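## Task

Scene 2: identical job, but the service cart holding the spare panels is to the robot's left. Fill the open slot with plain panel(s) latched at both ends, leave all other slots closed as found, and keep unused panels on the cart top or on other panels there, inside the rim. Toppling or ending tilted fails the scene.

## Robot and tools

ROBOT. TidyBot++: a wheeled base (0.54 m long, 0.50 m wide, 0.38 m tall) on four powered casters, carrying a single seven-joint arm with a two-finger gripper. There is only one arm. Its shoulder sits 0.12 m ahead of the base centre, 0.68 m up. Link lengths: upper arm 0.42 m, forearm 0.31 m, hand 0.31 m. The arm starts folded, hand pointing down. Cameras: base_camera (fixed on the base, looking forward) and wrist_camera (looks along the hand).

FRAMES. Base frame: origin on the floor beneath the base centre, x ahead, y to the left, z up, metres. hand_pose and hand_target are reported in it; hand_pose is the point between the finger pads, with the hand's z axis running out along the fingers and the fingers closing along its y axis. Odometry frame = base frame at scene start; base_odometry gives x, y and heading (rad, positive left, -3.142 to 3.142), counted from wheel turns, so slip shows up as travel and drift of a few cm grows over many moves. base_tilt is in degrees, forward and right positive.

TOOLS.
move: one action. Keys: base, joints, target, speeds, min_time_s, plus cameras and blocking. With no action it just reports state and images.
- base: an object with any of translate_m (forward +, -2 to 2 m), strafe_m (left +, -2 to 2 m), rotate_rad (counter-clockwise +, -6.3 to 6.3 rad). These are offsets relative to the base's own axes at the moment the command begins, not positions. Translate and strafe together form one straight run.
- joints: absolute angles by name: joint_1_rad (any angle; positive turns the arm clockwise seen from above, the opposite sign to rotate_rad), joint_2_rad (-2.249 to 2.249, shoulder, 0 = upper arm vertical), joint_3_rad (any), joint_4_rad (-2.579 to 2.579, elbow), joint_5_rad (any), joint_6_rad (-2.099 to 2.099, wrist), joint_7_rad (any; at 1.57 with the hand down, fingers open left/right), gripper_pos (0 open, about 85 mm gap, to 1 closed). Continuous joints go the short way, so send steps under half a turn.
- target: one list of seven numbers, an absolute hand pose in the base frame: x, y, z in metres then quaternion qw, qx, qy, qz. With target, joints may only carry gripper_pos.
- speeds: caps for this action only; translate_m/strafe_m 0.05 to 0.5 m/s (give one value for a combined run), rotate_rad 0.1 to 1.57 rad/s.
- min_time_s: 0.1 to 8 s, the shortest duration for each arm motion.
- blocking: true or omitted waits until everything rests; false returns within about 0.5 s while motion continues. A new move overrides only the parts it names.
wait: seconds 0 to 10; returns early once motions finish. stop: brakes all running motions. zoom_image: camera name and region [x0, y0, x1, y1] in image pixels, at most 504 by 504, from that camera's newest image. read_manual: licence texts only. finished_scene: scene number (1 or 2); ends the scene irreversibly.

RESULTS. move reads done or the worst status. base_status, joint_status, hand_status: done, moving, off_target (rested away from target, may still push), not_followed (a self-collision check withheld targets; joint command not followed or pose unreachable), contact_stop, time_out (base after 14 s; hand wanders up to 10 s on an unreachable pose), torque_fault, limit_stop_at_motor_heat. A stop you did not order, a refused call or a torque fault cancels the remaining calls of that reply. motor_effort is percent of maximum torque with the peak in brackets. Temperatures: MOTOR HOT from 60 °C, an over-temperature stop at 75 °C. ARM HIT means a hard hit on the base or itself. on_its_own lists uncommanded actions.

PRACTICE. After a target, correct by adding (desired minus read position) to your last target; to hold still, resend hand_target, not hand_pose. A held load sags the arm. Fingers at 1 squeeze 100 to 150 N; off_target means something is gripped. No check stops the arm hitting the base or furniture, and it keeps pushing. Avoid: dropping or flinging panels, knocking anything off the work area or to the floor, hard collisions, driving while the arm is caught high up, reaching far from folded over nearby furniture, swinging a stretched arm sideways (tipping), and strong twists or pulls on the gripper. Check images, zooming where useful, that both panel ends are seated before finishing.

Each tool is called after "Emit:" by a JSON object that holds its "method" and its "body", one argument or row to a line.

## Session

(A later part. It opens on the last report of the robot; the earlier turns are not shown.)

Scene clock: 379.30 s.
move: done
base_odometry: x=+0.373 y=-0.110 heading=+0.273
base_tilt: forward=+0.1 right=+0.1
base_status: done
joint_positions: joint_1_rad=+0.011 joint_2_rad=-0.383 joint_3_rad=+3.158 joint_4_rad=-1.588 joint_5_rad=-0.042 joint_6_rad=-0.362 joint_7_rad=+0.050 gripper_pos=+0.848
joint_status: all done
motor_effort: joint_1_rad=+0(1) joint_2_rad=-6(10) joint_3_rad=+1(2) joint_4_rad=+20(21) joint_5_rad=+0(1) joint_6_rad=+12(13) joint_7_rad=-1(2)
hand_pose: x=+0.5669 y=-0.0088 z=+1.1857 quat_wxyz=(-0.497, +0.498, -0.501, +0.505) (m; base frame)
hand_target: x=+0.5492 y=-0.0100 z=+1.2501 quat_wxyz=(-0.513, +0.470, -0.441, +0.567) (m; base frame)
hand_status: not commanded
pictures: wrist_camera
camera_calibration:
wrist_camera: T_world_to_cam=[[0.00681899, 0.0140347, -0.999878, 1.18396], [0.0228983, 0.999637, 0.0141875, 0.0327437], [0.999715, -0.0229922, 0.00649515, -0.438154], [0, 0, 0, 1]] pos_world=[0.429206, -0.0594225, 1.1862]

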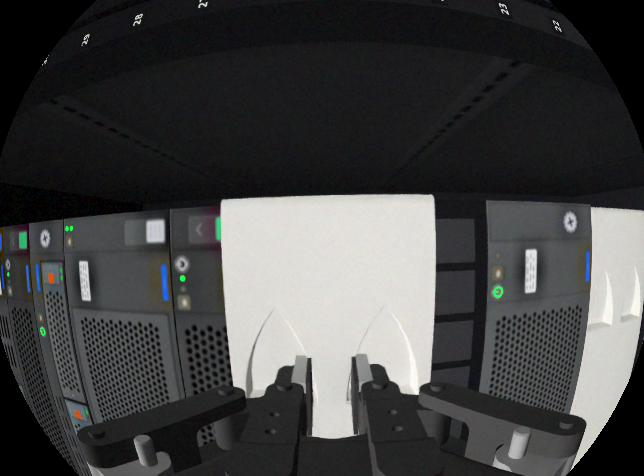

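Emit:
{"method": "move", "body": {
  "joints": {"joint_7_rad": 0.105},
  "base": {"translate_m": 0.02, "strafe_m": -0.004},
  "cameras": ["wrist_camera"]
}}

Emit:
{"method": "zoom_image", "body": {
  "camera": "wrist_camera",
  "region": [150, 170, 350, 320]
}}

Emit:
{"method": "zoom_image", "body": {
  "camera": "wrist_camera",
  "region": [350, 170, 550, 320]
}}

Scene clock: 440.60 s.
move: done
base_odometry: x=+0.393 y=-0.108 heading=+0.274
base_tilt: forward=+0.1 right=+0.1
base_status: done
joint_positions: joint_1_rad=+0.011 joint_2_rad=-0.389 joint_3_rad=+3.158 joint_4_rad=-1.586 joint_5_rad=-0.042 joint_6_rad=-0.357 joint_7_rad=+0.069 gripper_pos=+0.848
joint_status: all done
motor_effort: joint_1_rad=+0(2) joint_2_rad=-7(11) joint_3_rad=+1(2) joint_4_rad=+20(22) joint_5_rad=+1(1) joint_6_rad=+12(14) joint_7_rad=-1(1)
hand_pose: x=+0.5633 y=-0.0087 z=+1.1913 quat_wxyz=(-0.495, +0.499, -0.493, +0.513) (m; base frame)
hand_target: x=+0.5492 y=-0.0100 z=+1.2501 quat_wxyz=(-0.508, +0.474, -0.437, +0.571) (m; base frame)
hand_status: not commanded
pictures: wrist_camera
camera_calibration:
wrist_camera: T_world_to_cam=[[0.0199146, -0.00431621, -0.999792, 1.1819], [0.0229821, 0.999728, -0.00385817, 0.0541182], [0.999538, -0.0229005, 0.0200084, -0.450696], [0, 0, 0, 1]] pos_world=[0.425707, -0.0593233, 1.19088]

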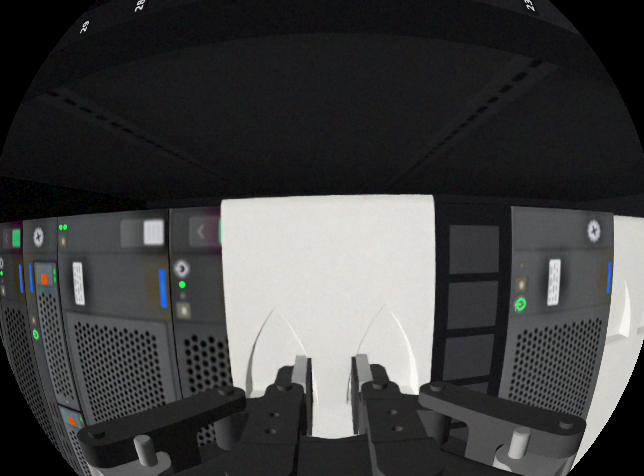

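Scaled by 2.520.

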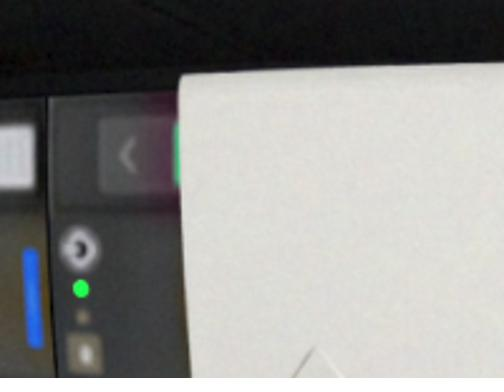

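Scaled by 2.520.

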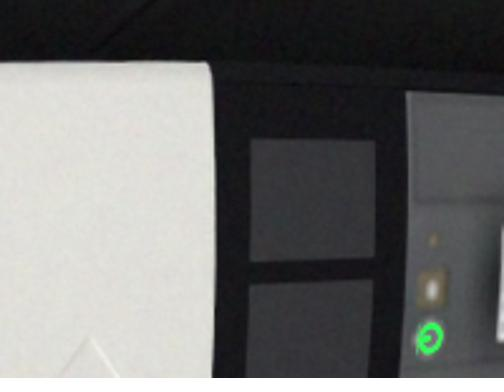

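Emit:
{"method": "move", "body": {
  "joints": {"joint_7_rad": 0.035, "joint_2_rad": -0.345},
  "cameras": ["wrist_camera"]
}}

Emit:
{"method": "zoom_image", "body": {
  "camera": "wrist_camera",
  "region": [150, 170, 350, 320]
}}

Emit:
{"method": "zoom_image", "body": {
  "camera": "wrist_camera",
  "region": [350, 170, 550, 320]
}}

Scene clock: 466.53 s.
move: done
base_odometry: x=+0.393 y=-0.108 heading=+0.274
base_tilt: forward=+0.1 right=+0.1
base_status: not commanded
joint_positions: joint_1_rad=+0.011 joint_2_rad=-0.385 joint_3_rad=+3.158 joint_4_rad=-1.585 joint_5_rad=-0.041 joint_6_rad=-0.357 joint_7_rad=+0.061 gripper_pos=+0.848
joint_status: all done
motor_effort: joint_1_rad=+1(1) joint_2_rad=-1(7) joint_3_rad=+2(2) joint_4_rad=+20(20) joint_5_rad=-2(2) joint_6_rad=+13(14) joint_7_rad=-2(3)
hand_pose: x=+0.5653 y=-0.0087 z=+1.1903 quat_wxyz=(-0.497, +0.498, -0.495, +0.511) (m; base frame)
hand_target: x=+0.5798 y=-0.0100 z=+1.2256 quat_wxyz=(-0.515, +0.473, -0.468, +0.540) (m; base frame)
hand_status: not commanded
pictures: wrist_camera
camera_calibration:
wrist_camera: T_world_to_cam=[[0.017696, 0.00301002, -0.999839, 1.18224], [0.022861, 0.999733, 0.00341431, 0.0454668], [0.999582, -0.0229178, 0.0176225, -0.449855], [0, 0, 0, 1]] pos_world=[0.427706, -0.0593229, 1.18982]

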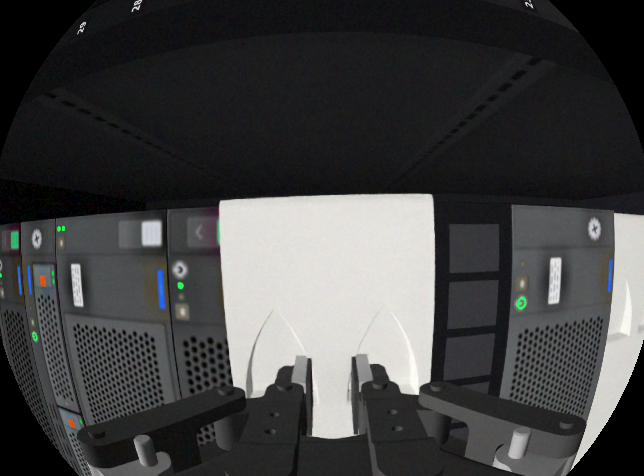

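Scaled by 2.520.

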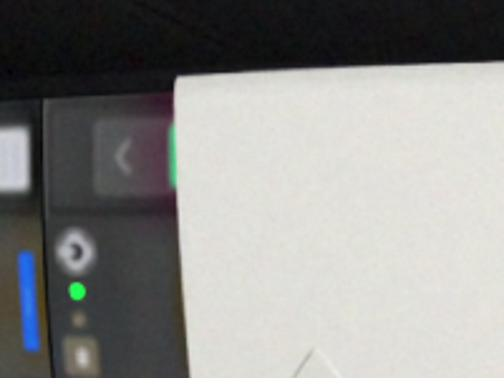

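Scaled by 2.520.

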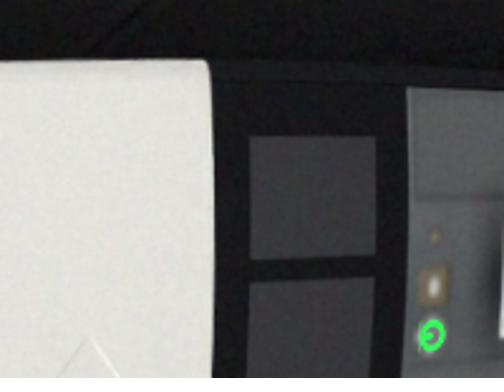

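Emit:
{"method": "move", "body": {
  "joints": {"joint_2_rad": -0.325},
  "cameras": ["wrist_camera"]
}}

Scene clock: 470.60 s.
move: done
base_odometry: x=+0.393 y=-0.108 heading=+0.274
base_tilt: forward=+0.1 right=+0.1
base_status: not commanded
joint_positions: joint_1_rad=+0.011 joint_2_rad=-0.384 joint_3_rad=+3.158 joint_4_rad=-1.584 joint_5_rad=-0.041 joint_6_rad=-0.357 joint_7_rad=+0.061 gripper_pos=+0.848
joint_status: all done
motor_effort: joint_1_rad=+1(1) joint_2_rad=+2(2) joint_3_rad=+2(2) joint_4_rad=+20(21) joint_5_rad=-1(2) joint_6_rad=+14(14) joint_7_rad=-2(2)
hand_pose: x=+0.5658 y=-0.0087 z=+1.1901 quat_wxyz=(-0.496, +0.498, -0.495, +0.510) (m; base frame)
hand_target: x=+0.5905 y=-0.0100 z=+1.2163 quat_wxyz=(-0.511, +0.478, -0.473, +0.535) (m; base frame)
hand_status: not commanded
pictures: wrist_camera
camera_calibration:
wrist_camera: T_world_to_cam=[[0.0169953, 0.00291805, -0.999851, 1.18244], [0.0228663, 0.999733, 0.00330639, 0.0455842], [0.999594, -0.022919, 0.016924, -0.449427], [0, 0, 0, 1]] pos_world=[0.428106, -0.0593229, 1.18972]

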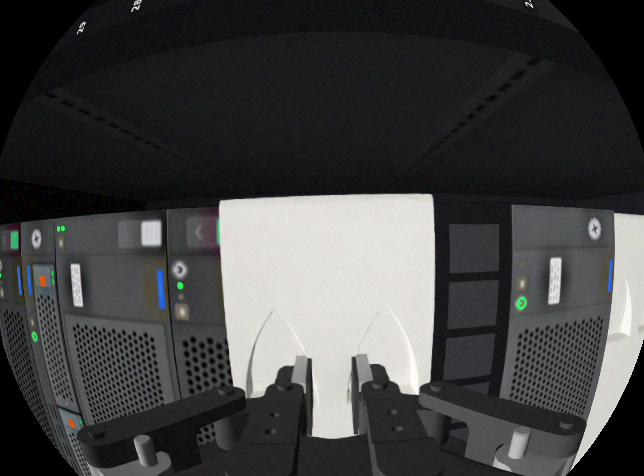

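Emit:
{"method": "move", "body": {
  "joints": {"joint_2_rad": -0.30}
}}

Emit:
{"method": "move", "body": {
  "joints": {"joint_2_rad": -0.285}
}}

Emit:
{"method": "move", "body": {
  "base": {"translate_m": 0.0, "strafe_m": 0.0},
  "cameras": ["wrist_camera"]
}}

Emit:
{"method": "zoom_image", "body": {
  "camera": "wrist_camera",
  "region": [150, 170, 350, 320]
}}

Emit:
{"method": "zoom_image", "body": {
  "camera": "wrist_camera",
  "region": [350, 170, 550, 320]
}}

Scene clock: 477.40 s.
move: done
base_odometry: x=+0.393 y=-0.108 heading=+0.274
base_tilt: forward=+0.1 right=+0.1
base_status: not commanded
joint_positions: joint_1_rad=+0.011 joint_2_rad=-0.383 joint_3_rad=+3.158 joint_4_rad=-1.584 joint_5_rad=-0.041 joint_6_rad=-0.357 joint_7_rad=+0.061 gripper_pos=+0.848
joint_status: all done
motor_effort: joint_1_rad=+0(1) joint_2_rad=+5(6) joint_3_rad=+2(2) joint_4_rad=+20(20) joint_5_rad=-1(2) joint_6_rad=+14(14) joint_7_rad=-2(2)
hand_pose: x=+0.5664 y=-0.0087 z=+1.1898 quat_wxyz=(-0.496, +0.498, -0.496, +0.510) (m; base frame)
hand_target: x=+0.6037 y=-0.0100 z=+1.2044 quat_wxyz=(-0.505, +0.485, -0.479, +0.529) (m; base frame)
hand_status: not commanded
pictures: none

Scene clock: 477.93 s.
move: off_target
base_odometry: x=+0.393 y=-0.108 heading=+0.274
base_tilt: forward=+0.1 right=+0.1
base_status: not commanded
joint_positions: joint_1_rad=+0.011 joint_2_rad=-0.382 joint_3_rad=+3.158 joint_4_rad=-1.584 joint_5_rad=-0.041 joint_6_rad=-0.357 joint_7_rad=+0.061 gripper_pos=+0.848
joint_status: joint_2_rad off_target (ended at -0.382, target -0.285)
motor_effort: joint_1_rad=+1(1) joint_2_rad=+7(8) joint_3_rad=+2(2) joint_4_rad=+19(20) joint_5_rad=+0(2) joint_6_rad=+14(14) joint_7_rad=-2(2)
hand_pose: x=+0.5666 y=-0.0087 z=+1.1897 quat_wxyz=(-0.496, +0.498, -0.496, +0.510) (m; base frame)
hand_target: x=+0.6115 y=-0.0100 z=+1.1970 quat_wxyz=(-0.501, +0.489, -0.483, +0.526) (m; base frame)
hand_status: not commanded
pictures: none

Scene clock: 478.30 s.
move: done
base_odometry: x=+0.393 y=-0.108 heading=+0.274
base_tilt: forward=+0.1 right=+0.1
base_status: done
joint_positions: joint_1_rad=+0.011 joint_2_rad=-0.382 joint_3_rad=+3.158 joint_4_rad=-1.584 joint_5_rad=-0.041 joint_6_rad=-0.357 joint_7_rad=+0.061 gripper_pos=+0.848
joint_status: not commanded
motor_effort: joint_1_rad=+0(1) joint_2_rad=+7(7) joint_3_rad=+1(2) joint_4_rad=+19(20) joint_5_rad=-1(3) joint_6_rad=+14(14) joint_7_rad=-2(2)
hand_pose: x=+0.5666 y=-0.0088 z=+1.1897 quat_wxyz=(-0.496, +0.498, -0.496, +0.510) (m; base frame)
hand_target: x=+0.6115 y=-0.0100 z=+1.1970 quat_wxyz=(-0.501, +0.489, -0.483, +0.526) (m; base frame)
hand_status: not commanded
pictures: wrist_camera
camera_calibration:
wrist_camera: T_world_to_cam=[[0.0159948, 0.00302622, -0.999867, 1.18259], [0.0230657, 0.999728, 0.00339478, 0.0454731], [0.999606, -0.0231169, 0.0159206, -0.449148], [0, 0, 0, 1]] pos_world=[0.429007, -0.0594225, 1.18943]

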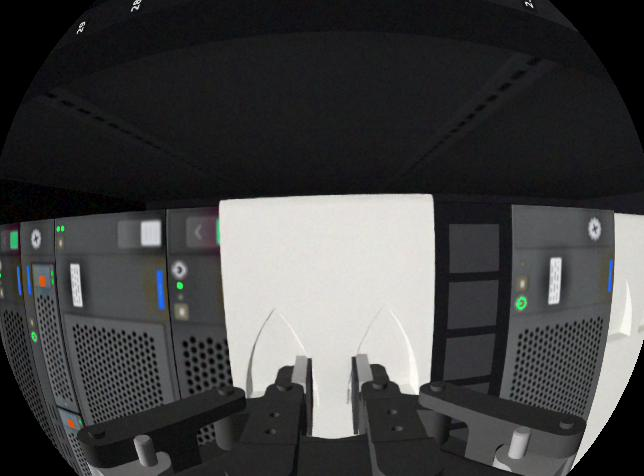

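Scaled by 2.520.

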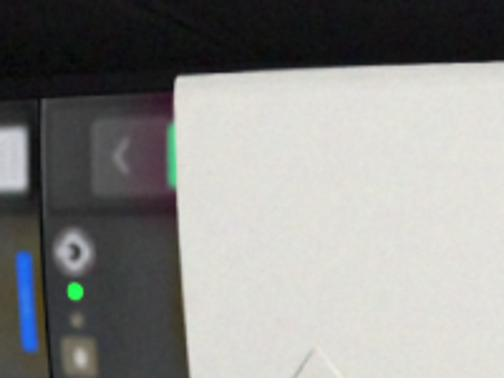

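Scaled by 2.520.

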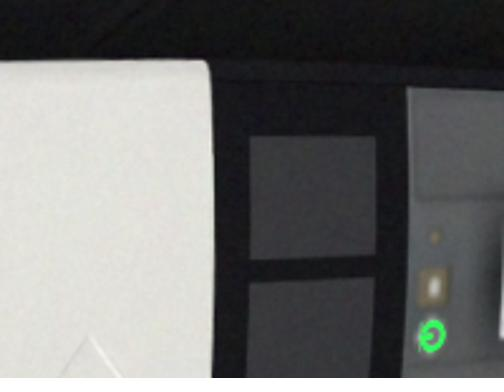

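Emit:
{"method": "move", "body": {
  "joints": {"joint_4_rad": -1.592},
  "cameras": ["wrist_camera"]
}}

Emit:
{"method": "zoom_image", "body": {
  "camera": "wrist_camera",
  "region": [150, 170, 350, 320]
}}

Emit:
{"method": "zoom_image", "body": {
  "camera": "wrist_camera",
  "region": [350, 170, 550, 320]
}}

Scene clock: 488.23 s.
move: done
base_odometry: x=+0.393 y=-0.108 heading=+0.274
base_tilt: forward=+0.1 right=+0.1
base_status: not commanded
joint_positions: joint_1_rad=+0.011 joint_2_rad=-0.382 joint_3_rad=+3.158 joint_4_rad=-1.586 joint_5_rad=-0.041 joint_6_rad=-0.353 joint_7_rad=+0.061 gripper_pos=+0.848
joint_status: all done
motor_effort: joint_1_rad=+0(1) joint_2_rad=+9(10) joint_3_rad=+2(2) joint_4_rad=+18(20) joint_5_rad=-2(2) joint_6_rad=+13(14) joint_7_rad=-2(2)
hand_pose: x=+0.5669 y=-0.0089 z=+1.1895 quat_wxyz=(-0.497, +0.498, -0.495, +0.511) (m; base frame)
hand_target: x=+0.6156 y=-0.0099 z=+1.1719 quat_wxyz=(-0.491, +0.500, -0.494, +0.515) (m; base frame)
hand_status: not commanded
pictures: wrist_camera
camera_calibration:
wrist_camera: T_world_to_cam=[[0.0174969, 0.00300704, -0.999842, 1.1815], [0.0231618, 0.999726, 0.00341201, 0.0454078], [0.999579, -0.0232178, 0.0174225, -0.451122], [0, 0, 0, 1]] pos_world=[0.429208, -0.0594223, 1.18902]

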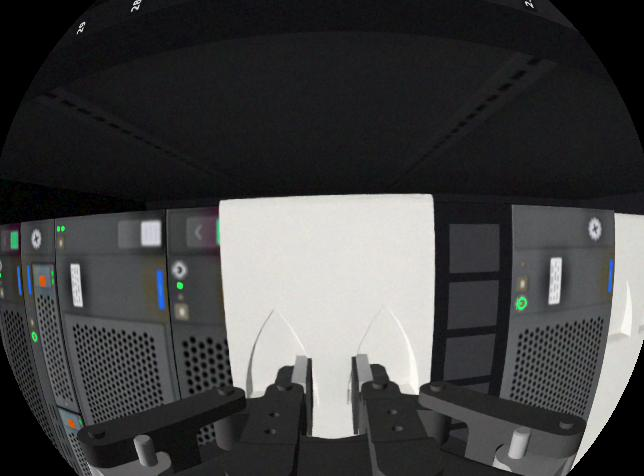

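Scaled by 2.520.

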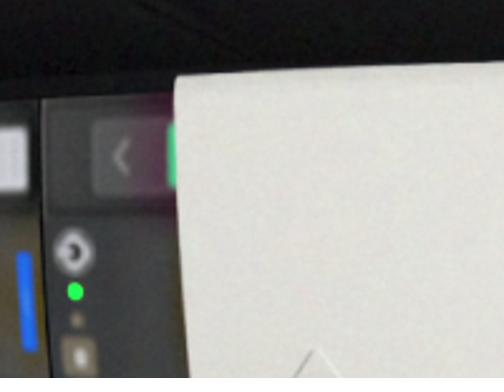

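Scaled by 2.520.

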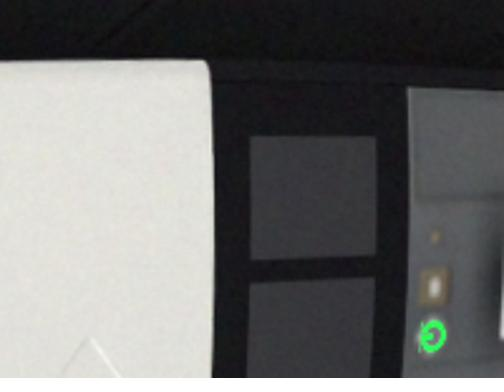

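Emit:
{"method": "move", "body": {
  "joints": {"joint_4_rad": -1.615},
  "cameras": ["wrist_camera"]
}}

Scene clock: 493.60 s.
move: done
base_odometry: x=+0.393 y=-0.108 heading=+0.274
base_tilt: forward=+0.1 right=+0.1
base_status: not commanded
joint_positions: joint_1_rad=+0.011 joint_2_rad=-0.383 joint_3_rad=+3.158 joint_4_rad=-1.591 joint_5_rad=-0.041 joint_6_rad=-0.345 joint_7_rad=+0.061 gripper_pos=+0.848
joint_status: all done
motor_effort: joint_1_rad=+0(1) joint_2_rad=+11(13) joint_3_rad=+2(3) joint_4_rad=+16(18) joint_5_rad=-1(2) joint_6_rad=+11(13) joint_7_rad=-2(2)
hand_pose: x=+0.5672 y=-0.0089 z=+1.1891 quat_wxyz=(-0.497, +0.497, -0.495, +0.511) (m; base frame)
hand_target: x=+0.6174 y=-0.0099 z=+1.1577 quat_wxyz=(-0.486, +0.505, -0.499, +0.509) (m; base frame)
hand_status: not commanded
pictures: wrist_camera
camera_calibration:
wrist_camera: T_world_to_cam=[[0.0206997, 0.00306326, -0.999781, 1.17925], [0.0234488, 0.999719, 0.00354856, 0.0451171], [0.999511, -0.0235171, 0.0206221, -0.4552], [0, 0, 0, 1]] pos_world=[0.429509, -0.0594217, 1.18822]

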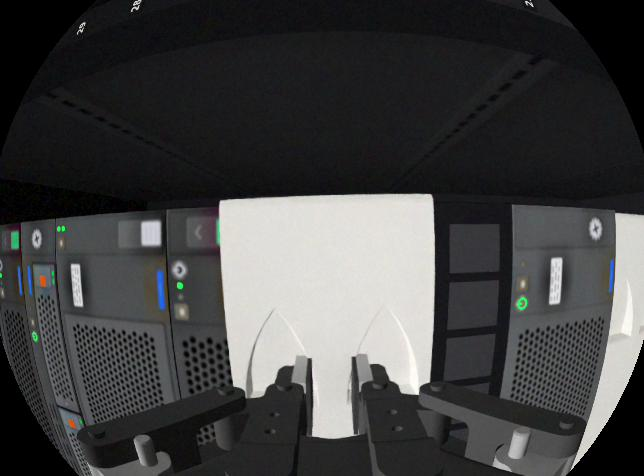

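Emit:
{"method": "move", "body": {
  "joints": {"joint_2_rad": -0.265}
}}

Emit:
{"method": "move", "body": {
  "joints": {"joint_2_rad": -0.245}
}}

Emit:
{"method": "move", "body": {
  "joints": {"joint_2_rad": -0.225}
}}

Scene clock: 510.93 s.
move: off_target
base_odometry: x=+0.393 y=-0.108 heading=+0.274
base_tilt: forward=+0.1 right=+0.2
base_status: not commanded
joint_positions: joint_1_rad=+0.011 joint_2_rad=-0.382 joint_3_rad=+3.158 joint_4_rad=-1.591 joint_5_rad=-0.041 joint_6_rad=-0.345 joint_7_rad=+0.061 gripper_pos=+0.848
joint_status: joint_2_rad off_target (ended at -0.382, target -0.265)
motor_effort: joint_1_rad=+0(1) joint_2_rad=+12(12) joint_3_rad=+2(2) joint_4_rad=+16(17) joint_5_rad=-1(2) joint_6_rad=+11(11) joint_7_rad=-2(2)
hand_pose: x=+0.5674 y=-0.0089 z=+1.1890 quat_wxyz=(-0.497, +0.497, -0.495, +0.511) (m; base frame)
hand_target: x=+0.6268 y=-0.0099 z=+1.1477 quat_wxyz=(-0.481, +0.510, -0.504, +0.504) (m; base frame)
hand_status: not commanded
pictures: none

Scene clock: 511.50 s.
move: off_target
base_odometry: x=+0.393 y=-0.108 heading=+0.274
base_tilt: forward=+0.1 right=+0.1
base_status: not commanded
joint_positions: joint_1_rad=+0.011 joint_2_rad=-0.382 joint_3_rad=+3.158 joint_4_rad=-1.591 joint_5_rad=-0.041 joint_6_rad=-0.345 joint_7_rad=+0.061 gripper_pos=+0.848
joint_status: joint_2_rad off_target (ended at -0.382, target -0.245)
motor_effort: joint_1_rad=+1(1) joint_2_rad=+13(14) joint_3_rad=+2(3) joint_4_rad=+15(16) joint_5_rad=+0(2) joint_6_rad=+11(11) joint_7_rad=-2(2)
hand_pose: x=+0.5676 y=-0.0089 z=+1.1888 quat_wxyz=(-0.497, +0.497, -0.495, +0.511) (m; base frame)
hand_target: x=+0.6360 y=-0.0099 z=+1.1374 quat_wxyz=(-0.476, +0.515, -0.509, +0.499) (m; base frame)
hand_status: not commanded
pictures: none

Scene clock: 512.07 s.
move: off_target
base_odometry: x=+0.392 y=-0.108 heading=+0.274
base_tilt: forward=+0.1 right=+0.1
base_status: not commanded
joint_positions: joint_1_rad=+0.011 joint_2_rad=-0.381 joint_3_rad=+3.158 joint_4_rad=-1.591 joint_5_rad=-0.041 joint_6_rad=-0.344 joint_7_rad=+0.061 gripper_pos=+0.848
joint_status: joint_2_rad off_target (ended at -0.381, target -0.225)
motor_effort: joint_1_rad=-1(1) joint_2_rad=+15(17) joint_3_rad=+1(2) joint_4_rad=+15(16) joint_5_rad=-2(2) joint_6_rad=+10(11) joint_7_rad=-2(2)
hand_pose: x=+0.5680 y=-0.0090 z=+1.1886 quat_wxyz=(-0.497, +0.497, -0.495, +0.511) (m; base frame)
hand_target: x=+0.6450 y=-0.0099 z=+1.1270 quat_wxyz=(-0.471, +0.520, -0.514, +0.494) (m; base frame)
hand_status: not commanded
pictures: none

Emit:
{"method": "move", "body": {
  "base": {"translate_m": -0.03},
  "joints": {"joint_2_rad": -0.38, "joint_4_rad": -1.60, "joint_6_rad": -0.28},
  "min_time_s": 1,
  "cameras": ["wrist_camera"]
}}

Emit:
{"method": "zoom_image", "body": {
  "camera": "wrist_camera",
  "region": [150, 170, 350, 320]
}}

Emit:
{"method": "zoom_image", "body": {
  "camera": "wrist_camera",
  "region": [350, 170, 550, 320]
}}

Scene clock: 527.20 s.
move: done
base_odometry: x=+0.364 y=-0.116 heading=+0.274
base_tilt: forward=+0.1 right=+0.2
base_status: done
joint_positions: joint_1_rad=+0.011 joint_2_rad=-0.347 joint_3_rad=+3.158 joint_4_rad=-1.599 joint_5_rad=-0.040 joint_6_rad=-0.297 joint_7_rad=+0.056 gripper_pos=+0.849
joint_status: all done
motor_effort: joint_1_rad=+0(1) joint_2_rad=-7(15) joint_3_rad=+1(2) joint_4_rad=+20(21) joint_5_rad=+0(3) joint_6_rad=+12(12) joint_7_rad=-1(2)
hand_pose: x=+0.5858 y=-0.0103 z=+1.1830 quat_wxyz=(-0.499, +0.494, -0.495, +0.512) (m; base frame)
hand_target: x=+0.5688 y=-0.0099 z=+1.2027 quat_wxyz=(-0.505, +0.485, -0.479, +0.529) (m; base frame)
hand_status: not commanded
pictures: wrist_camera
camera_calibration:
wrist_camera: T_world_to_cam=[[0.0252693, 0.00693341, -0.999657, 1.16992], [0.0262901, 0.999625, 0.00759775, 0.0395428], [0.999335, -0.0264731, 0.0250776, -0.478845], [0, 0, 0, 1]] pos_world=[0.447924, -0.060316, 1.18123]

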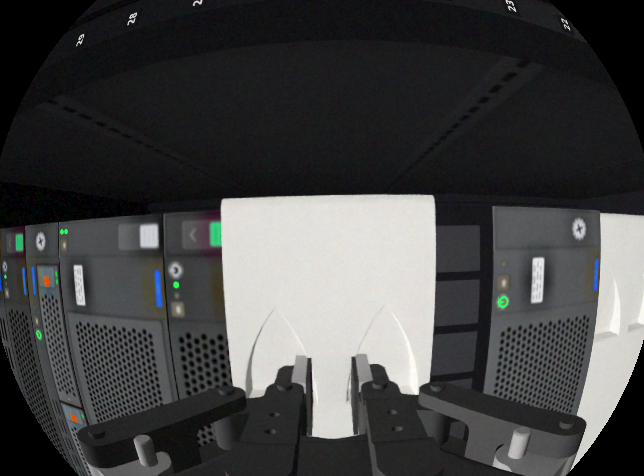

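Scaled by 2.520.

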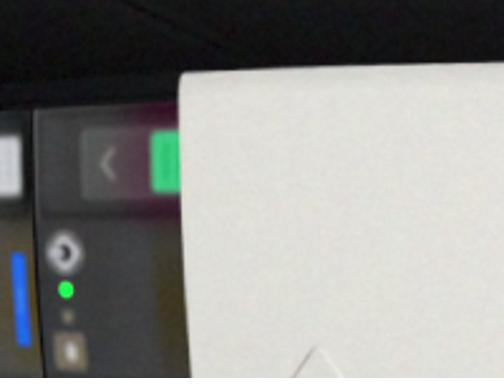

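Scaled by 2.520.

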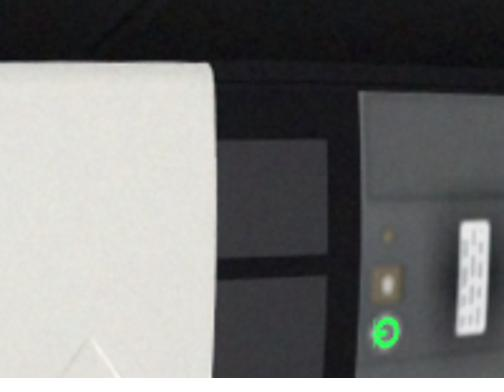

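Emit:
{"method": "move", "body": {
  "base": {"translate_m": 0.006, "strafe_m": 0.001},
  "cameras": ["wrist_camera"]
}}

Emit:
{"method": "zoom_image", "body": {
  "camera": "wrist_camera",
  "region": [150, 170, 350, 320]
}}

Emit:
{"method": "zoom_image", "body": {
  "camera": "wrist_camera",
  "region": [350, 170, 550, 320]
}}

Scene clock: 574.07 s.
move: done
base_odometry: x=+0.369 y=-0.114 heading=+0.274
base_tilt: forward=+0.1 right=+0.1
base_status: done
joint_positions: joint_1_rad=+0.011 joint_2_rad=-0.352 joint_3_rad=+3.158 joint_4_rad=-1.599 joint_5_rad=-0.040 joint_6_rad=-0.297 joint_7_rad=+0.056 gripper_pos=+0.849
joint_status: not commanded
motor_effort: joint_1_rad=+0(1) joint_2_rad=-8(11) joint_3_rad=+1(2) joint_4_rad=+21(21) joint_5_rad=+0(1) joint_6_rad=+12(12) joint_7_rad=-1(1)
hand_pose: x=+0.5835 y=-0.0102 z=+1.1849 quat_wxyz=(-0.500, +0.493, -0.494, +0.513) (m; base frame)
hand_target: x=+0.5688 y=-0.0099 z=+1.2027 quat_wxyz=(-0.505, +0.485, -0.479, +0.529) (m; base frame)
hand_status: not commanded
pictures: wrist_camera
camera_calibration:
wrist_camera: T_world_to_cam=[[0.0295678, 0.00687255, -0.999539, 1.16931], [0.0262587, 0.999626, 0.00764992, 0.039545], [0.999218, -0.0264728, 0.0293763, -0.481613], [0, 0, 0, 1]] pos_world=[0.445624, -0.060316, 1.18262]

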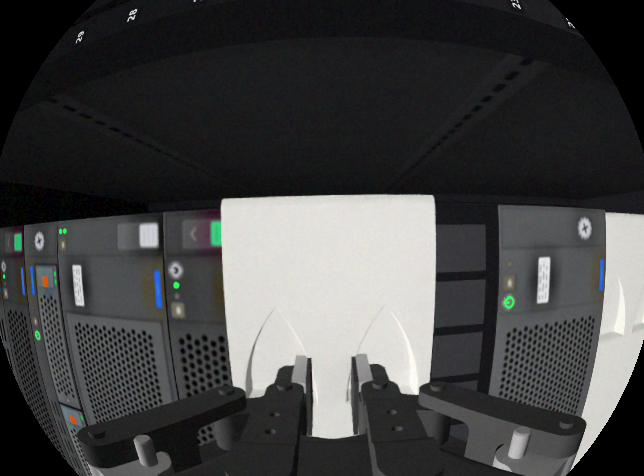

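Scaled by 2.520.

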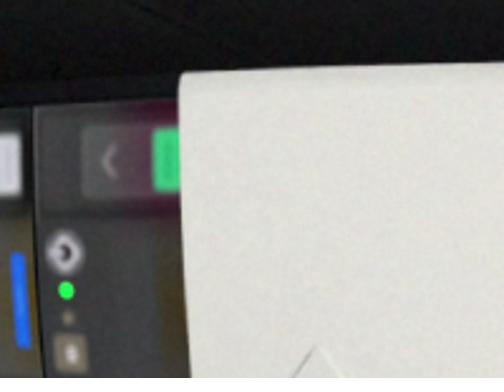

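Scaled by 2.520.

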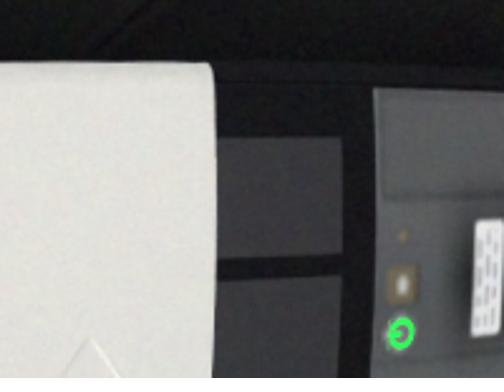

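Emit:
{"method": "zoom_image", "body": {
  "camera": "wrist_camera",
  "region": [150, 280, 350, 430]
}}

Emit:
{"method": "zoom_image", "body": {
  "camera": "wrist_camera",
  "region": [350, 280, 550, 430]
}}

Scaled by 2.520.

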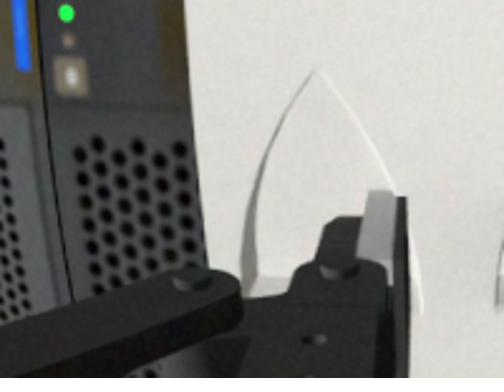

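Scaled by 2.520.

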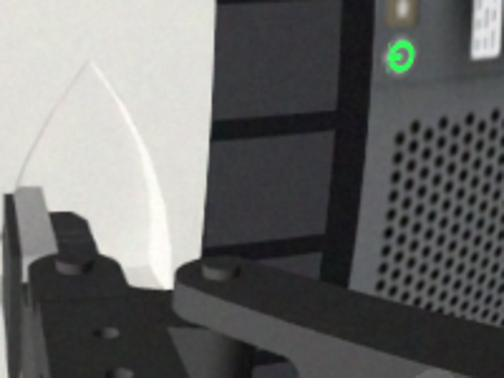

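Emit:
{"method": "move", "body": {
  "joints": {"joint_6_rad": -0.34, "joint_2_rad": -0.36}
}}

Emit:
{"method": "move", "body": {
  "joints": {"joint_6_rad": -0.36}
}}

Scene clock: 620.63 s.
move: done
base_odometry: x=+0.369 y=-0.114 heading=+0.274
base_tilt: forward=+0.1 right=+0.2
base_status: not commanded
joint_positions: joint_1_rad=+0.011 joint_2_rad=-0.352 joint_3_rad=+3.159 joint_4_rad=-1.599 joint_5_rad=-0.040 joint_6_rad=-0.313 joint_7_rad=+0.052 gripper_pos=+0.849
joint_status: all done
motor_effort: joint_1_rad=+0(1) joint_2_rad=-7(9) joint_3_rad=+0(1) joint_4_rad=+19(21) joint_5_rad=+2(3) joint_6_rad=+10(13) joint_7_rad=+1(2)
hand_pose: x=+0.5836 y=-0.0100 z=+1.1798 quat_wxyz=(-0.497, +0.496, -0.499, +0.508) (m; base frame)
hand_target: x=+0.5795 y=-0.0098 z=+1.1749 quat_wxyz=(-0.486, +0.505, -0.499, +0.509) (m; base frame)
hand_status: not commanded
pictures: none

Scene clock: 621.07 s.
move: done
base_odometry: x=+0.369 y=-0.114 heading=+0.274
base_tilt: forward=+0.1 right=+0.2
base_status: not commanded
joint_positions: joint_1_rad=+0.011 joint_2_rad=-0.352 joint_3_rad=+3.159 joint_4_rad=-1.599 joint_5_rad=-0.040 joint_6_rad=-0.316 joint_7_rad=+0.052 gripper_pos=+0.849
joint_status: all done
motor_effort: joint_1_rad=+0(1) joint_2_rad=-6(8) joint_3_rad=+0(1) joint_4_rad=+18(19) joint_5_rad=+2(3) joint_6_rad=+9(10) joint_7_rad=+2(2)
hand_pose: x=+0.5836 y=-0.0100 z=+1.1788 quat_wxyz=(-0.496, +0.497, -0.500, +0.507) (m; base frame)
hand_target: x=+0.5794 y=-0.0097 z=+1.1686 quat_wxyz=(-0.481, +0.510, -0.504, +0.504) (m; base frame)
hand_status: not commanded
pictures: none

Emit:
{"method": "move", "body": {
  "joints": {"joint_4_rad": -1.57, "joint_7_rad": 0.085},
  "cameras": ["wrist_camera"]
}}

Emit:
{"method": "zoom_image", "body": {
  "camera": "wrist_camera",
  "region": [150, 170, 350, 320]
}}

Emit:
{"method": "zoom_image", "body": {
  "camera": "wrist_camera",
  "region": [350, 170, 550, 320]
}}

Scene clock: 628.77 s.
move: done
base_odometry: x=+0.369 y=-0.114 heading=+0.274
base_tilt: forward=+0.1 right=+0.1
base_status: not commanded
joint_positions: joint_1_rad=+0.010 joint_2_rad=-0.352 joint_3_rad=+3.159 joint_4_rad=-1.590 joint_5_rad=-0.040 joint_6_rad=-0.316 joint_7_rad=+0.068 gripper_pos=+0.849
joint_status: all done
motor_effort: joint_1_rad=+0(1) joint_2_rad=-7(8) joint_3_rad=+0(1) joint_4_rad=+19(19) joint_5_rad=+2(3) joint_6_rad=+11(11) joint_7_rad=+1(2)
hand_pose: x=+0.5826 y=-0.0098 z=+1.1846 quat_wxyz=(-0.494, +0.499, -0.493, +0.514) (m; base frame)
hand_target: x=+0.5763 y=-0.0098 z=+1.1869 quat_wxyz=(-0.476, +0.515, -0.484, +0.524) (m; base frame)
hand_status: not commanded
pictures: wrist_camera
camera_calibration:
wrist_camera: T_world_to_cam=[[0.0193911, -0.00525644, -0.999798, 1.1751], [0.025408, 0.999666, -0.00476295, 0.0543375], [0.999489, -0.0253105, 0.0195182, -0.469226], [0, 0, 0, 1]] pos_world=[0.444819, -0.0600189, 1.18428]

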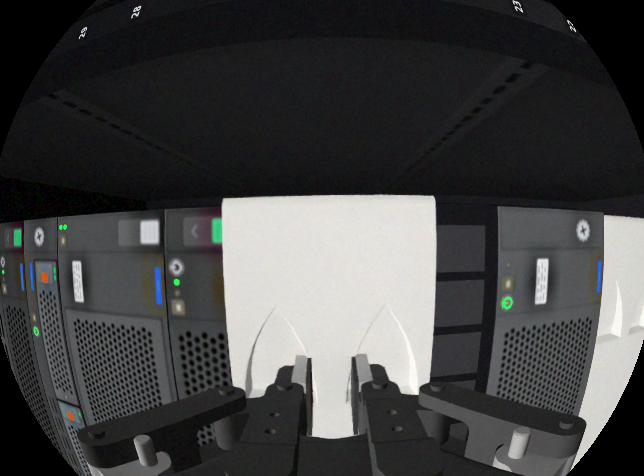

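Scaled by 2.520.

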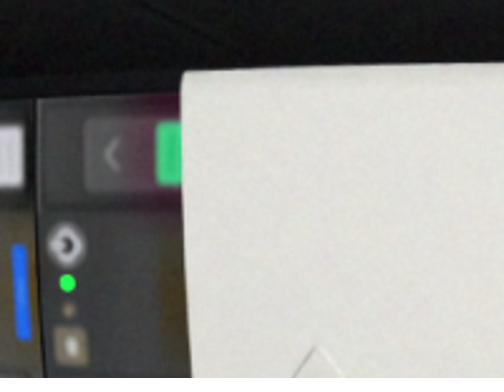

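Scaled by 2.520.

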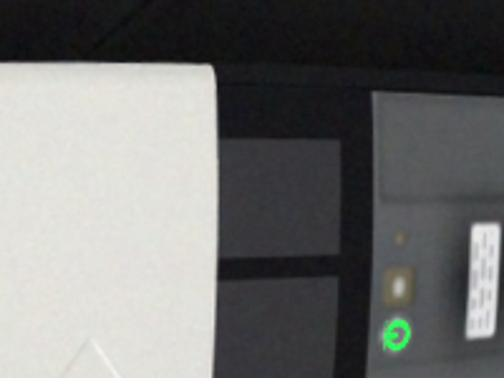

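Emit:
{"method": "move", "body": {
  "joints": {"joint_4_rad": -1.592, "joint_7_rad": 0.04}
}}

Scene clock: 640.67 s.
move: done
base_odometry: x=+0.369 y=-0.114 heading=+0.274
base_tilt: forward=+0.1 right=+0.2
base_status: not commanded
joint_positions: joint_1_rad=+0.010 joint_2_rad=-0.352 joint_3_rad=+3.159 joint_4_rad=-1.598 joint_5_rad=-0.040 joint_6_rad=-0.316 joint_7_rad=+0.055 gripper_pos=+0.849
joint_status: all done
motor_effort: joint_1_rad=+0(1) joint_2_rad=-7(9) joint_3_rad=+1(1) joint_4_rad=+19(20) joint_5_rad=+1(2) joint_6_rad=+10(12) joint_7_rad=+1(1)
hand_pose: x=+0.5834 y=-0.0098 z=+1.1797 quat_wxyz=(-0.496, +0.497, -0.499, +0.508) (m; base frame)
hand_target: x=+0.5786 y=-0.0097 z=+1.1735 quat_wxyz=(-0.482, +0.509, -0.501, +0.507) (m; base frame)
hand_status: not commanded
pictures: none

Emit:
{"method": "move", "body": {
  "joints": {"joint_4_rad": -1.578, "joint_7_rad": 0.068},
  "cameras": ["wrist_camera"]
}}

Emit:
{"method": "zoom_image", "body": {
  "camera": "wrist_camera",
  "region": [150, 170, 350, 320]
}}

Emit:
{"method": "zoom_image", "body": {
  "camera": "wrist_camera",
  "region": [350, 170, 550, 320]
}}

Scene clock: 646.97 s.
move: done
base_odometry: x=+0.369 y=-0.114 heading=+0.274
base_tilt: forward=+0.1 right=+0.1
base_status: not commanded
joint_positions: joint_1_rad=+0.010 joint_2_rad=-0.352 joint_3_rad=+3.159 joint_4_rad=-1.596 joint_5_rad=-0.040 joint_6_rad=-0.316 joint_7_rad=+0.057 gripper_pos=+0.849
joint_status: all done
motor_effort: joint_1_rad=+0(1) joint_2_rad=-7(8) joint_3_rad=+1(1) joint_4_rad=+19(20) joint_5_rad=+1(2) joint_6_rad=+11(11) joint_7_rad=+1(1)
hand_pose: x=+0.5832 y=-0.0098 z=+1.1810 quat_wxyz=(-0.496, +0.497, -0.497, +0.509) (m; base frame)
hand_target: x=+0.5772 y=-0.0098 z=+1.1820 quat_wxyz=(-0.478, +0.513, -0.491, +0.517) (m; base frame)
hand_status: not commanded
pictures: wrist_camera
camera_calibration:
wrist_camera: T_world_to_cam=[[0.0136404, 0.00582514, -0.99989, 1.17509], [0.025204, 0.999663, 0.00616765, 0.0415881], [0.999589, -0.0252854, 0.013489, -0.462684], [0, 0, 0, 1]] pos_world=[0.445417, -0.0601183, 1.18094]

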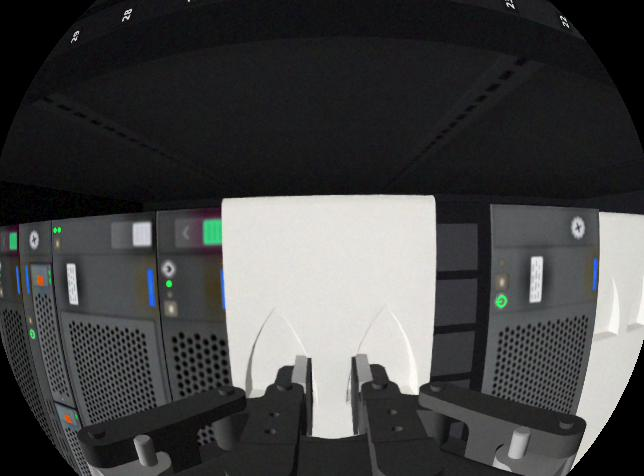

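Scaled by 2.520.

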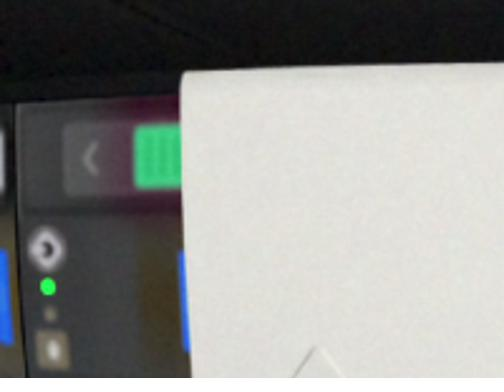

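Scaled by 2.520.

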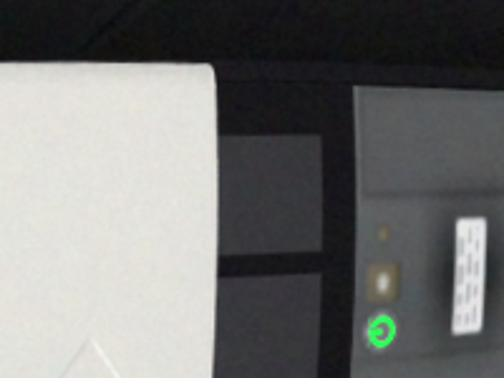

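Emit:
{"method": "move", "body": {
  "joints": {"joint_4_rad": -1.573}
}}

Scene clock: 653.43 s.
move: done
base_odometry: x=+0.369 y=-0.114 heading=+0.274
base_tilt: forward=+0.1 right=+0.1
base_status: not commanded
joint_positions: joint_1_rad=+0.010 joint_2_rad=-0.352 joint_3_rad=+3.159 joint_4_rad=-1.596 joint_5_rad=-0.040 joint_6_rad=-0.316 joint_7_rad=+0.057 gripper_pos=+0.849
joint_status: all done
motor_effort: joint_1_rad=+1(1) joint_2_rad=-8(8) joint_3_rad=+1(1) joint_4_rad=+19(20) joint_5_rad=+2(2) joint_6_rad=+11(11) joint_7_rad=+0(1)
hand_pose: x=+0.5832 y=-0.0098 z=+1.1810 quat_wxyz=(-0.496, +0.497, -0.497, +0.509) (m; base frame)
hand_target: x=+0.5767 y=-0.0098 z=+1.1850 quat_wxyz=(-0.479, +0.512, -0.489, +0.519) (m; base frame)
hand_status: not commanded
pictures: none

Emit:
{"method": "move", "body": {
  "joints": {"joint_4_rad": -1.569}
}}

Scene clock: 656.60 s.
move: done
base_odometry: x=+0.369 y=-0.114 heading=+0.274
base_tilt: forward=+0.1 right=+0.1
base_status: not commanded
joint_positions: joint_1_rad=+0.010 joint_2_rad=-0.352 joint_3_rad=+3.159 joint_4_rad=-1.595 joint_5_rad=-0.040 joint_6_rad=-0.316 joint_7_rad=+0.057 gripper_pos=+0.849
joint_status: all done
motor_effort: joint_1_rad=+0(1) joint_2_rad=-8(8) joint_3_rad=+1(1) joint_4_rad=+19(20) joint_5_rad=+1(2) joint_6_rad=+10(11) joint_7_rad=+0(1)
hand_pose: x=+0.5832 y=-0.0098 z=+1.1812 quat_wxyz=(-0.496, +0.497, -0.497, +0.509) (m; base frame)
hand_target: x=+0.5762 y=-0.0098 z=+1.1875 quat_wxyz=(-0.480, +0.511, -0.488, +0.520) (m; base frame)
hand_status: not commanded
pictures: none

Go 8 mm forward with slightly more j4.

Emit:
{"method": "move", "body": {
  "joints": {"joint_4_rad": -1.566}
}}

Emit:
{"method": "move", "body": {
  "base": {"translate_m": 0.008},
  "speeds": {"translate_m": 0.05},
  "cameras": ["wrist_camera"]
}}

Emit:
{"method": "zoom_image", "body": {
  "camera": "wrist_camera",
  "region": [150, 170, 350, 320]
}}

Emit:
{"method": "zoom_image", "body": {
  "camera": "wrist_camera",
  "region": [350, 170, 550, 320]
}}

Scene clock: 662.37 s.
move: done
base_odometry: x=+0.369 y=-0.114 heading=+0.274
base_tilt: forward=+0.1 right=+0.2
base_status: not commanded
joint_positions: joint_1_rad=+0.010 joint_2_rad=-0.352 joint_3_rad=+3.159 joint_4_rad=-1.595 joint_5_rad=-0.040 joint_6_rad=-0.316 joint_7_rad=+0.057 gripper_pos=+0.849
joint_status: all done
motor_effort: joint_1_rad=+0(1) joint_2_rad=-8(8) joint_3_rad=+1(1) joint_4_rad=+19(20) joint_5_rad=+1(1) joint_6_rad=+11(11) joint_7_rad=+0(1)
hand_pose: x=+0.5832 y=-0.0098 z=+1.1813 quat_wxyz=(-0.496, +0.497, -0.497, +0.509) (m; base frame)
hand_target: x=+0.5759 y=-0.0098 z=+1.1893 quat_wxyz=(-0.481, +0.510, -0.488, +0.521) (m; base frame)
hand_status: not commanded
pictures: none

Scene clock: 663.00 s.
move: done
base_odometry: x=+0.377 y=-0.112 heading=+0.273
base_tilt: forward=+0.1 right=+0.1
base_status: done
joint_positions: joint_1_rad=+0.010 joint_2_rad=-0.352 joint_3_rad=+3.159 joint_4_rad=-1.594 joint_5_rad=-0.040 joint_6_rad=-0.316 joint_7_rad=+0.057 gripper_pos=+0.849
joint_status: not commanded
motor_effort: joint_1_rad=+0(1) joint_2_rad=-6(12) joint_3_rad=+1(2) joint_4_rad=+20(20) joint_5_rad=+0(2) joint_6_rad=+11(12) joint_7_rad=+0(1)
hand_pose: x=+0.5827 y=-0.0095 z=+1.1824 quat_wxyz=(-0.497, +0.497, -0.497, +0.510) (m; base frame)
hand_target: x=+0.5759 y=-0.0098 z=+1.1893 quat_wxyz=(-0.481, +0.510, -0.488, +0.521) (m; base frame)
hand_status: not commanded
pictures: wrist_camera
camera_calibration:
wrist_camera: T_world_to_cam=[[0.0160379, 0.00580335, -0.999855, 1.17508], [0.0244906, 0.999681, 0.00619518, 0.0415814], [0.999571, -0.0245864, 0.0158907, -0.464977], [0, 0, 0, 1]] pos_world=[0.444914, -0.0598196, 1.18204]

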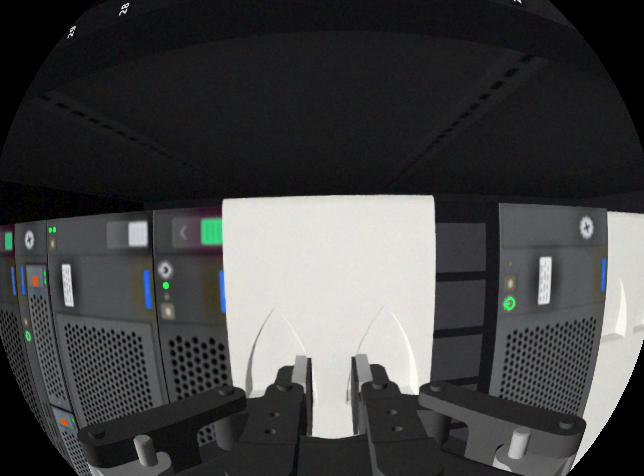

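Scaled by 2.520.

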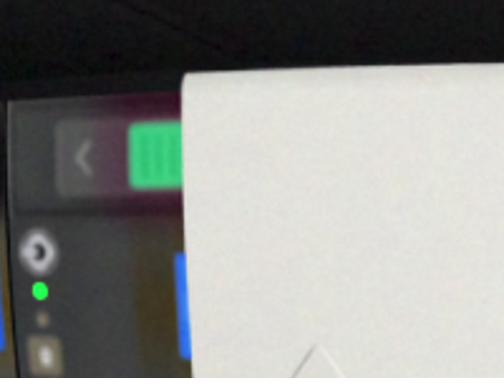

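Scaled by 2.520.

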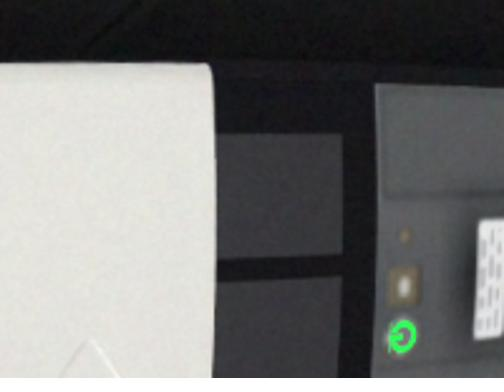

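Emit:
{"method": "move", "body": {
  "base": {"translate_m": 0.006, "strafe_m": 0.001},
  "speeds": {"translate_m": 0.05},
  "cameras": ["wrist_camera"]
}}

Emit:
{"method": "zoom_image", "body": {
  "camera": "wrist_camera",
  "region": [150, 170, 350, 320]
}}

Emit:
{"method": "zoom_image", "body": {
  "camera": "wrist_camera",
  "region": [350, 170, 550, 320]
}}

Scene clock: 679.43 s.
move: done
base_odometry: x=+0.383 y=-0.109 heading=+0.273
base_tilt: forward=+0.1 right=+0.1
base_status: done
joint_positions: joint_1_rad=+0.009 joint_2_rad=-0.353 joint_3_rad=+3.158 joint_4_rad=-1.594 joint_5_rad=-0.040 joint_6_rad=-0.316 joint_7_rad=+0.057 gripper_pos=+0.849
joint_status: not commanded
motor_effort: joint_1_rad=+0(2) joint_2_rad=-6(11) joint_3_rad=+1(3) joint_4_rad=+20(20) joint_5_rad=+1(2) joint_6_rad=+11(12) joint_7_rad=+0(0)
hand_pose: x=+0.5824 y=-0.0093 z=+1.1827 quat_wxyz=(-0.497, +0.497, -0.496, +0.510) (m; base frame)
hand_target: x=+0.5759 y=-0.0098 z=+1.1893 quat_wxyz=(-0.481, +0.510, -0.488, +0.521) (m; base frame)
hand_status: not commanded
pictures: wrist_camera
camera_calibration:
wrist_camera: T_world_to_cam=[[0.0167353, 0.00580092, -0.999843, 1.17496], [0.0240862, 0.999691, 0.00620319, 0.0416568], [0.99957, -0.0241863, 0.0165904, -0.465579], [0, 0, 0, 1]] pos_world=[0.444712, -0.0597203, 1.18224]

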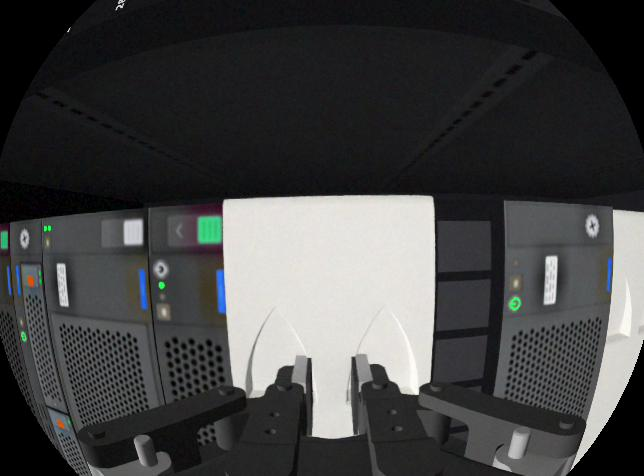

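Scaled by 2.520.

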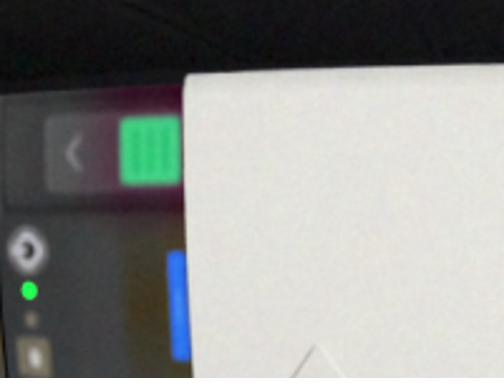

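Scaled by 2.520.

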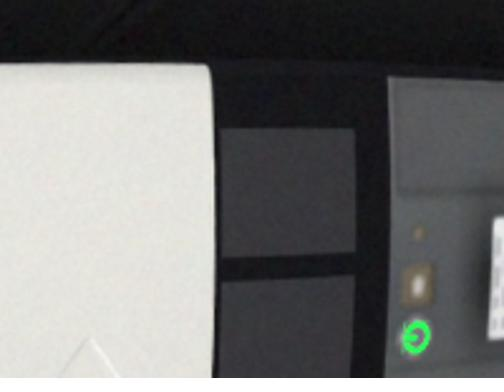

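Emit:
{"method": "move", "body": {
  "base": {"translate_m": 0.006},
  "speeds": {"translate_m": 0.05}
}}

Emit:
{"method": "move", "body": {
  "base": {"translate_m": 0.005},
  "speeds": {"translate_m": 0.05},
  "cameras": ["wrist_camera"]
}}

Emit:
{"method": "zoom_image", "body": {
  "camera": "wrist_camera",
  "region": [150, 170, 350, 320]
}}

Emit:
{"method": "zoom_image", "body": {
  "camera": "wrist_camera",
  "region": [350, 170, 550, 320]
}}

Scene clock: 693.13 s.
move: done
base_odometry: x=+0.389 y=-0.108 heading=+0.273
base_tilt: forward=+0.1 right=+0.1
base_status: done
joint_positions: joint_1_rad=+0.009 joint_2_rad=-0.358 joint_3_rad=+3.158 joint_4_rad=-1.594 joint_5_rad=-0.040 joint_6_rad=-0.322 joint_7_rad=+0.057 gripper_pos=+0.849
joint_status: not commanded
motor_effort: joint_1_rad=+0(2) joint_2_rad=-7(8) joint_3_rad=+1(3) joint_4_rad=+20(22) joint_5_rad=+1(2) joint_6_rad=+12(16) joint_7_rad=+0(1)
hand_pose: x=+0.5797 y=-0.0090 z=+1.1836 quat_wxyz=(-0.497, +0.497, -0.496, +0.510) (m; base frame)
hand_target: x=+0.5759 y=-0.0098 z=+1.1893 quat_wxyz=(-0.481, +0.510, -0.488, +0.521) (m; base frame)
hand_status: not commanded
pictures: none

Scene clock: 693.80 s.
move: done
base_odometry: x=+0.394 y=-0.106 heading=+0.273
base_tilt: forward=+0.1 right=+0.2
base_status: done
joint_positions: joint_1_rad=+0.009 joint_2_rad=-0.362 joint_3_rad=+3.158 joint_4_rad=-1.593 joint_5_rad=-0.040 joint_6_rad=-0.327 joint_7_rad=+0.057 gripper_pos=+0.849
joint_status: not commanded
motor_effort: joint_1_rad=+0(1) joint_2_rad=-6(11) joint_3_rad=+0(2) joint_4_rad=+19(22) joint_5_rad=+1(2) joint_6_rad=+11(16) joint_7_rad=+1(1)
hand_pose: x=+0.5777 y=-0.0090 z=+1.1844 quat_wxyz=(-0.497, +0.497, -0.496, +0.510) (m; base frame)
hand_target: x=+0.5759 y=-0.0098 z=+1.1893 quat_wxyz=(-0.481, +0.510, -0.488, +0.521) (m; base frame)
hand_status: not commanded
pictures: wrist_camera
camera_calibration:
wrist_camera: T_world_to_cam=[[0.0166304, 0.00571394, -0.999845, 1.17677], [0.0233896, 0.999708, 0.00610219, 0.0419857], [0.999588, -0.0234875, 0.0164919, -0.460851], [0, 0, 0, 1]] pos_world=[0.440109, -0.0595217, 1.18394]

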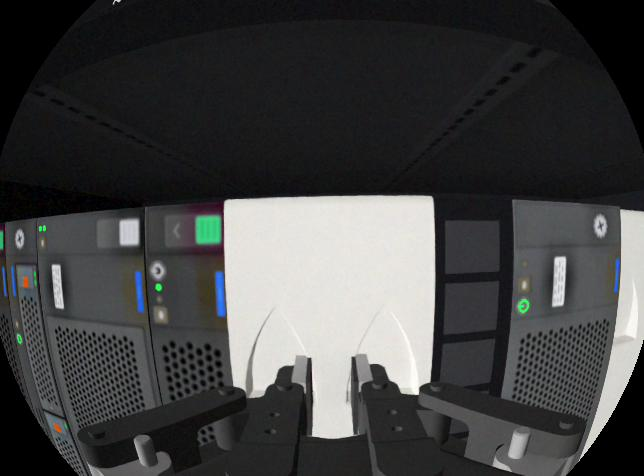

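Scaled by 2.520.

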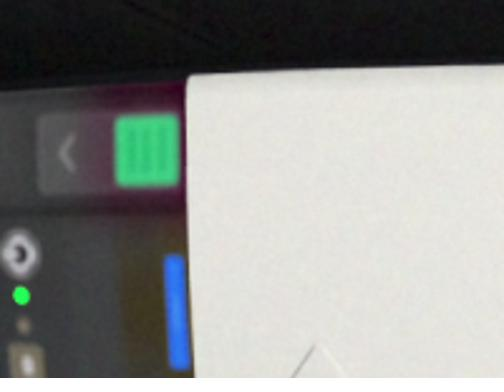

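Scaled by 2.520.

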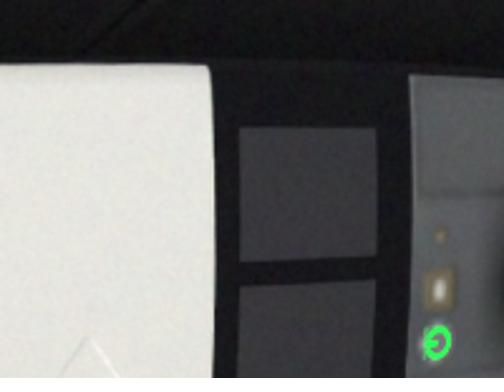

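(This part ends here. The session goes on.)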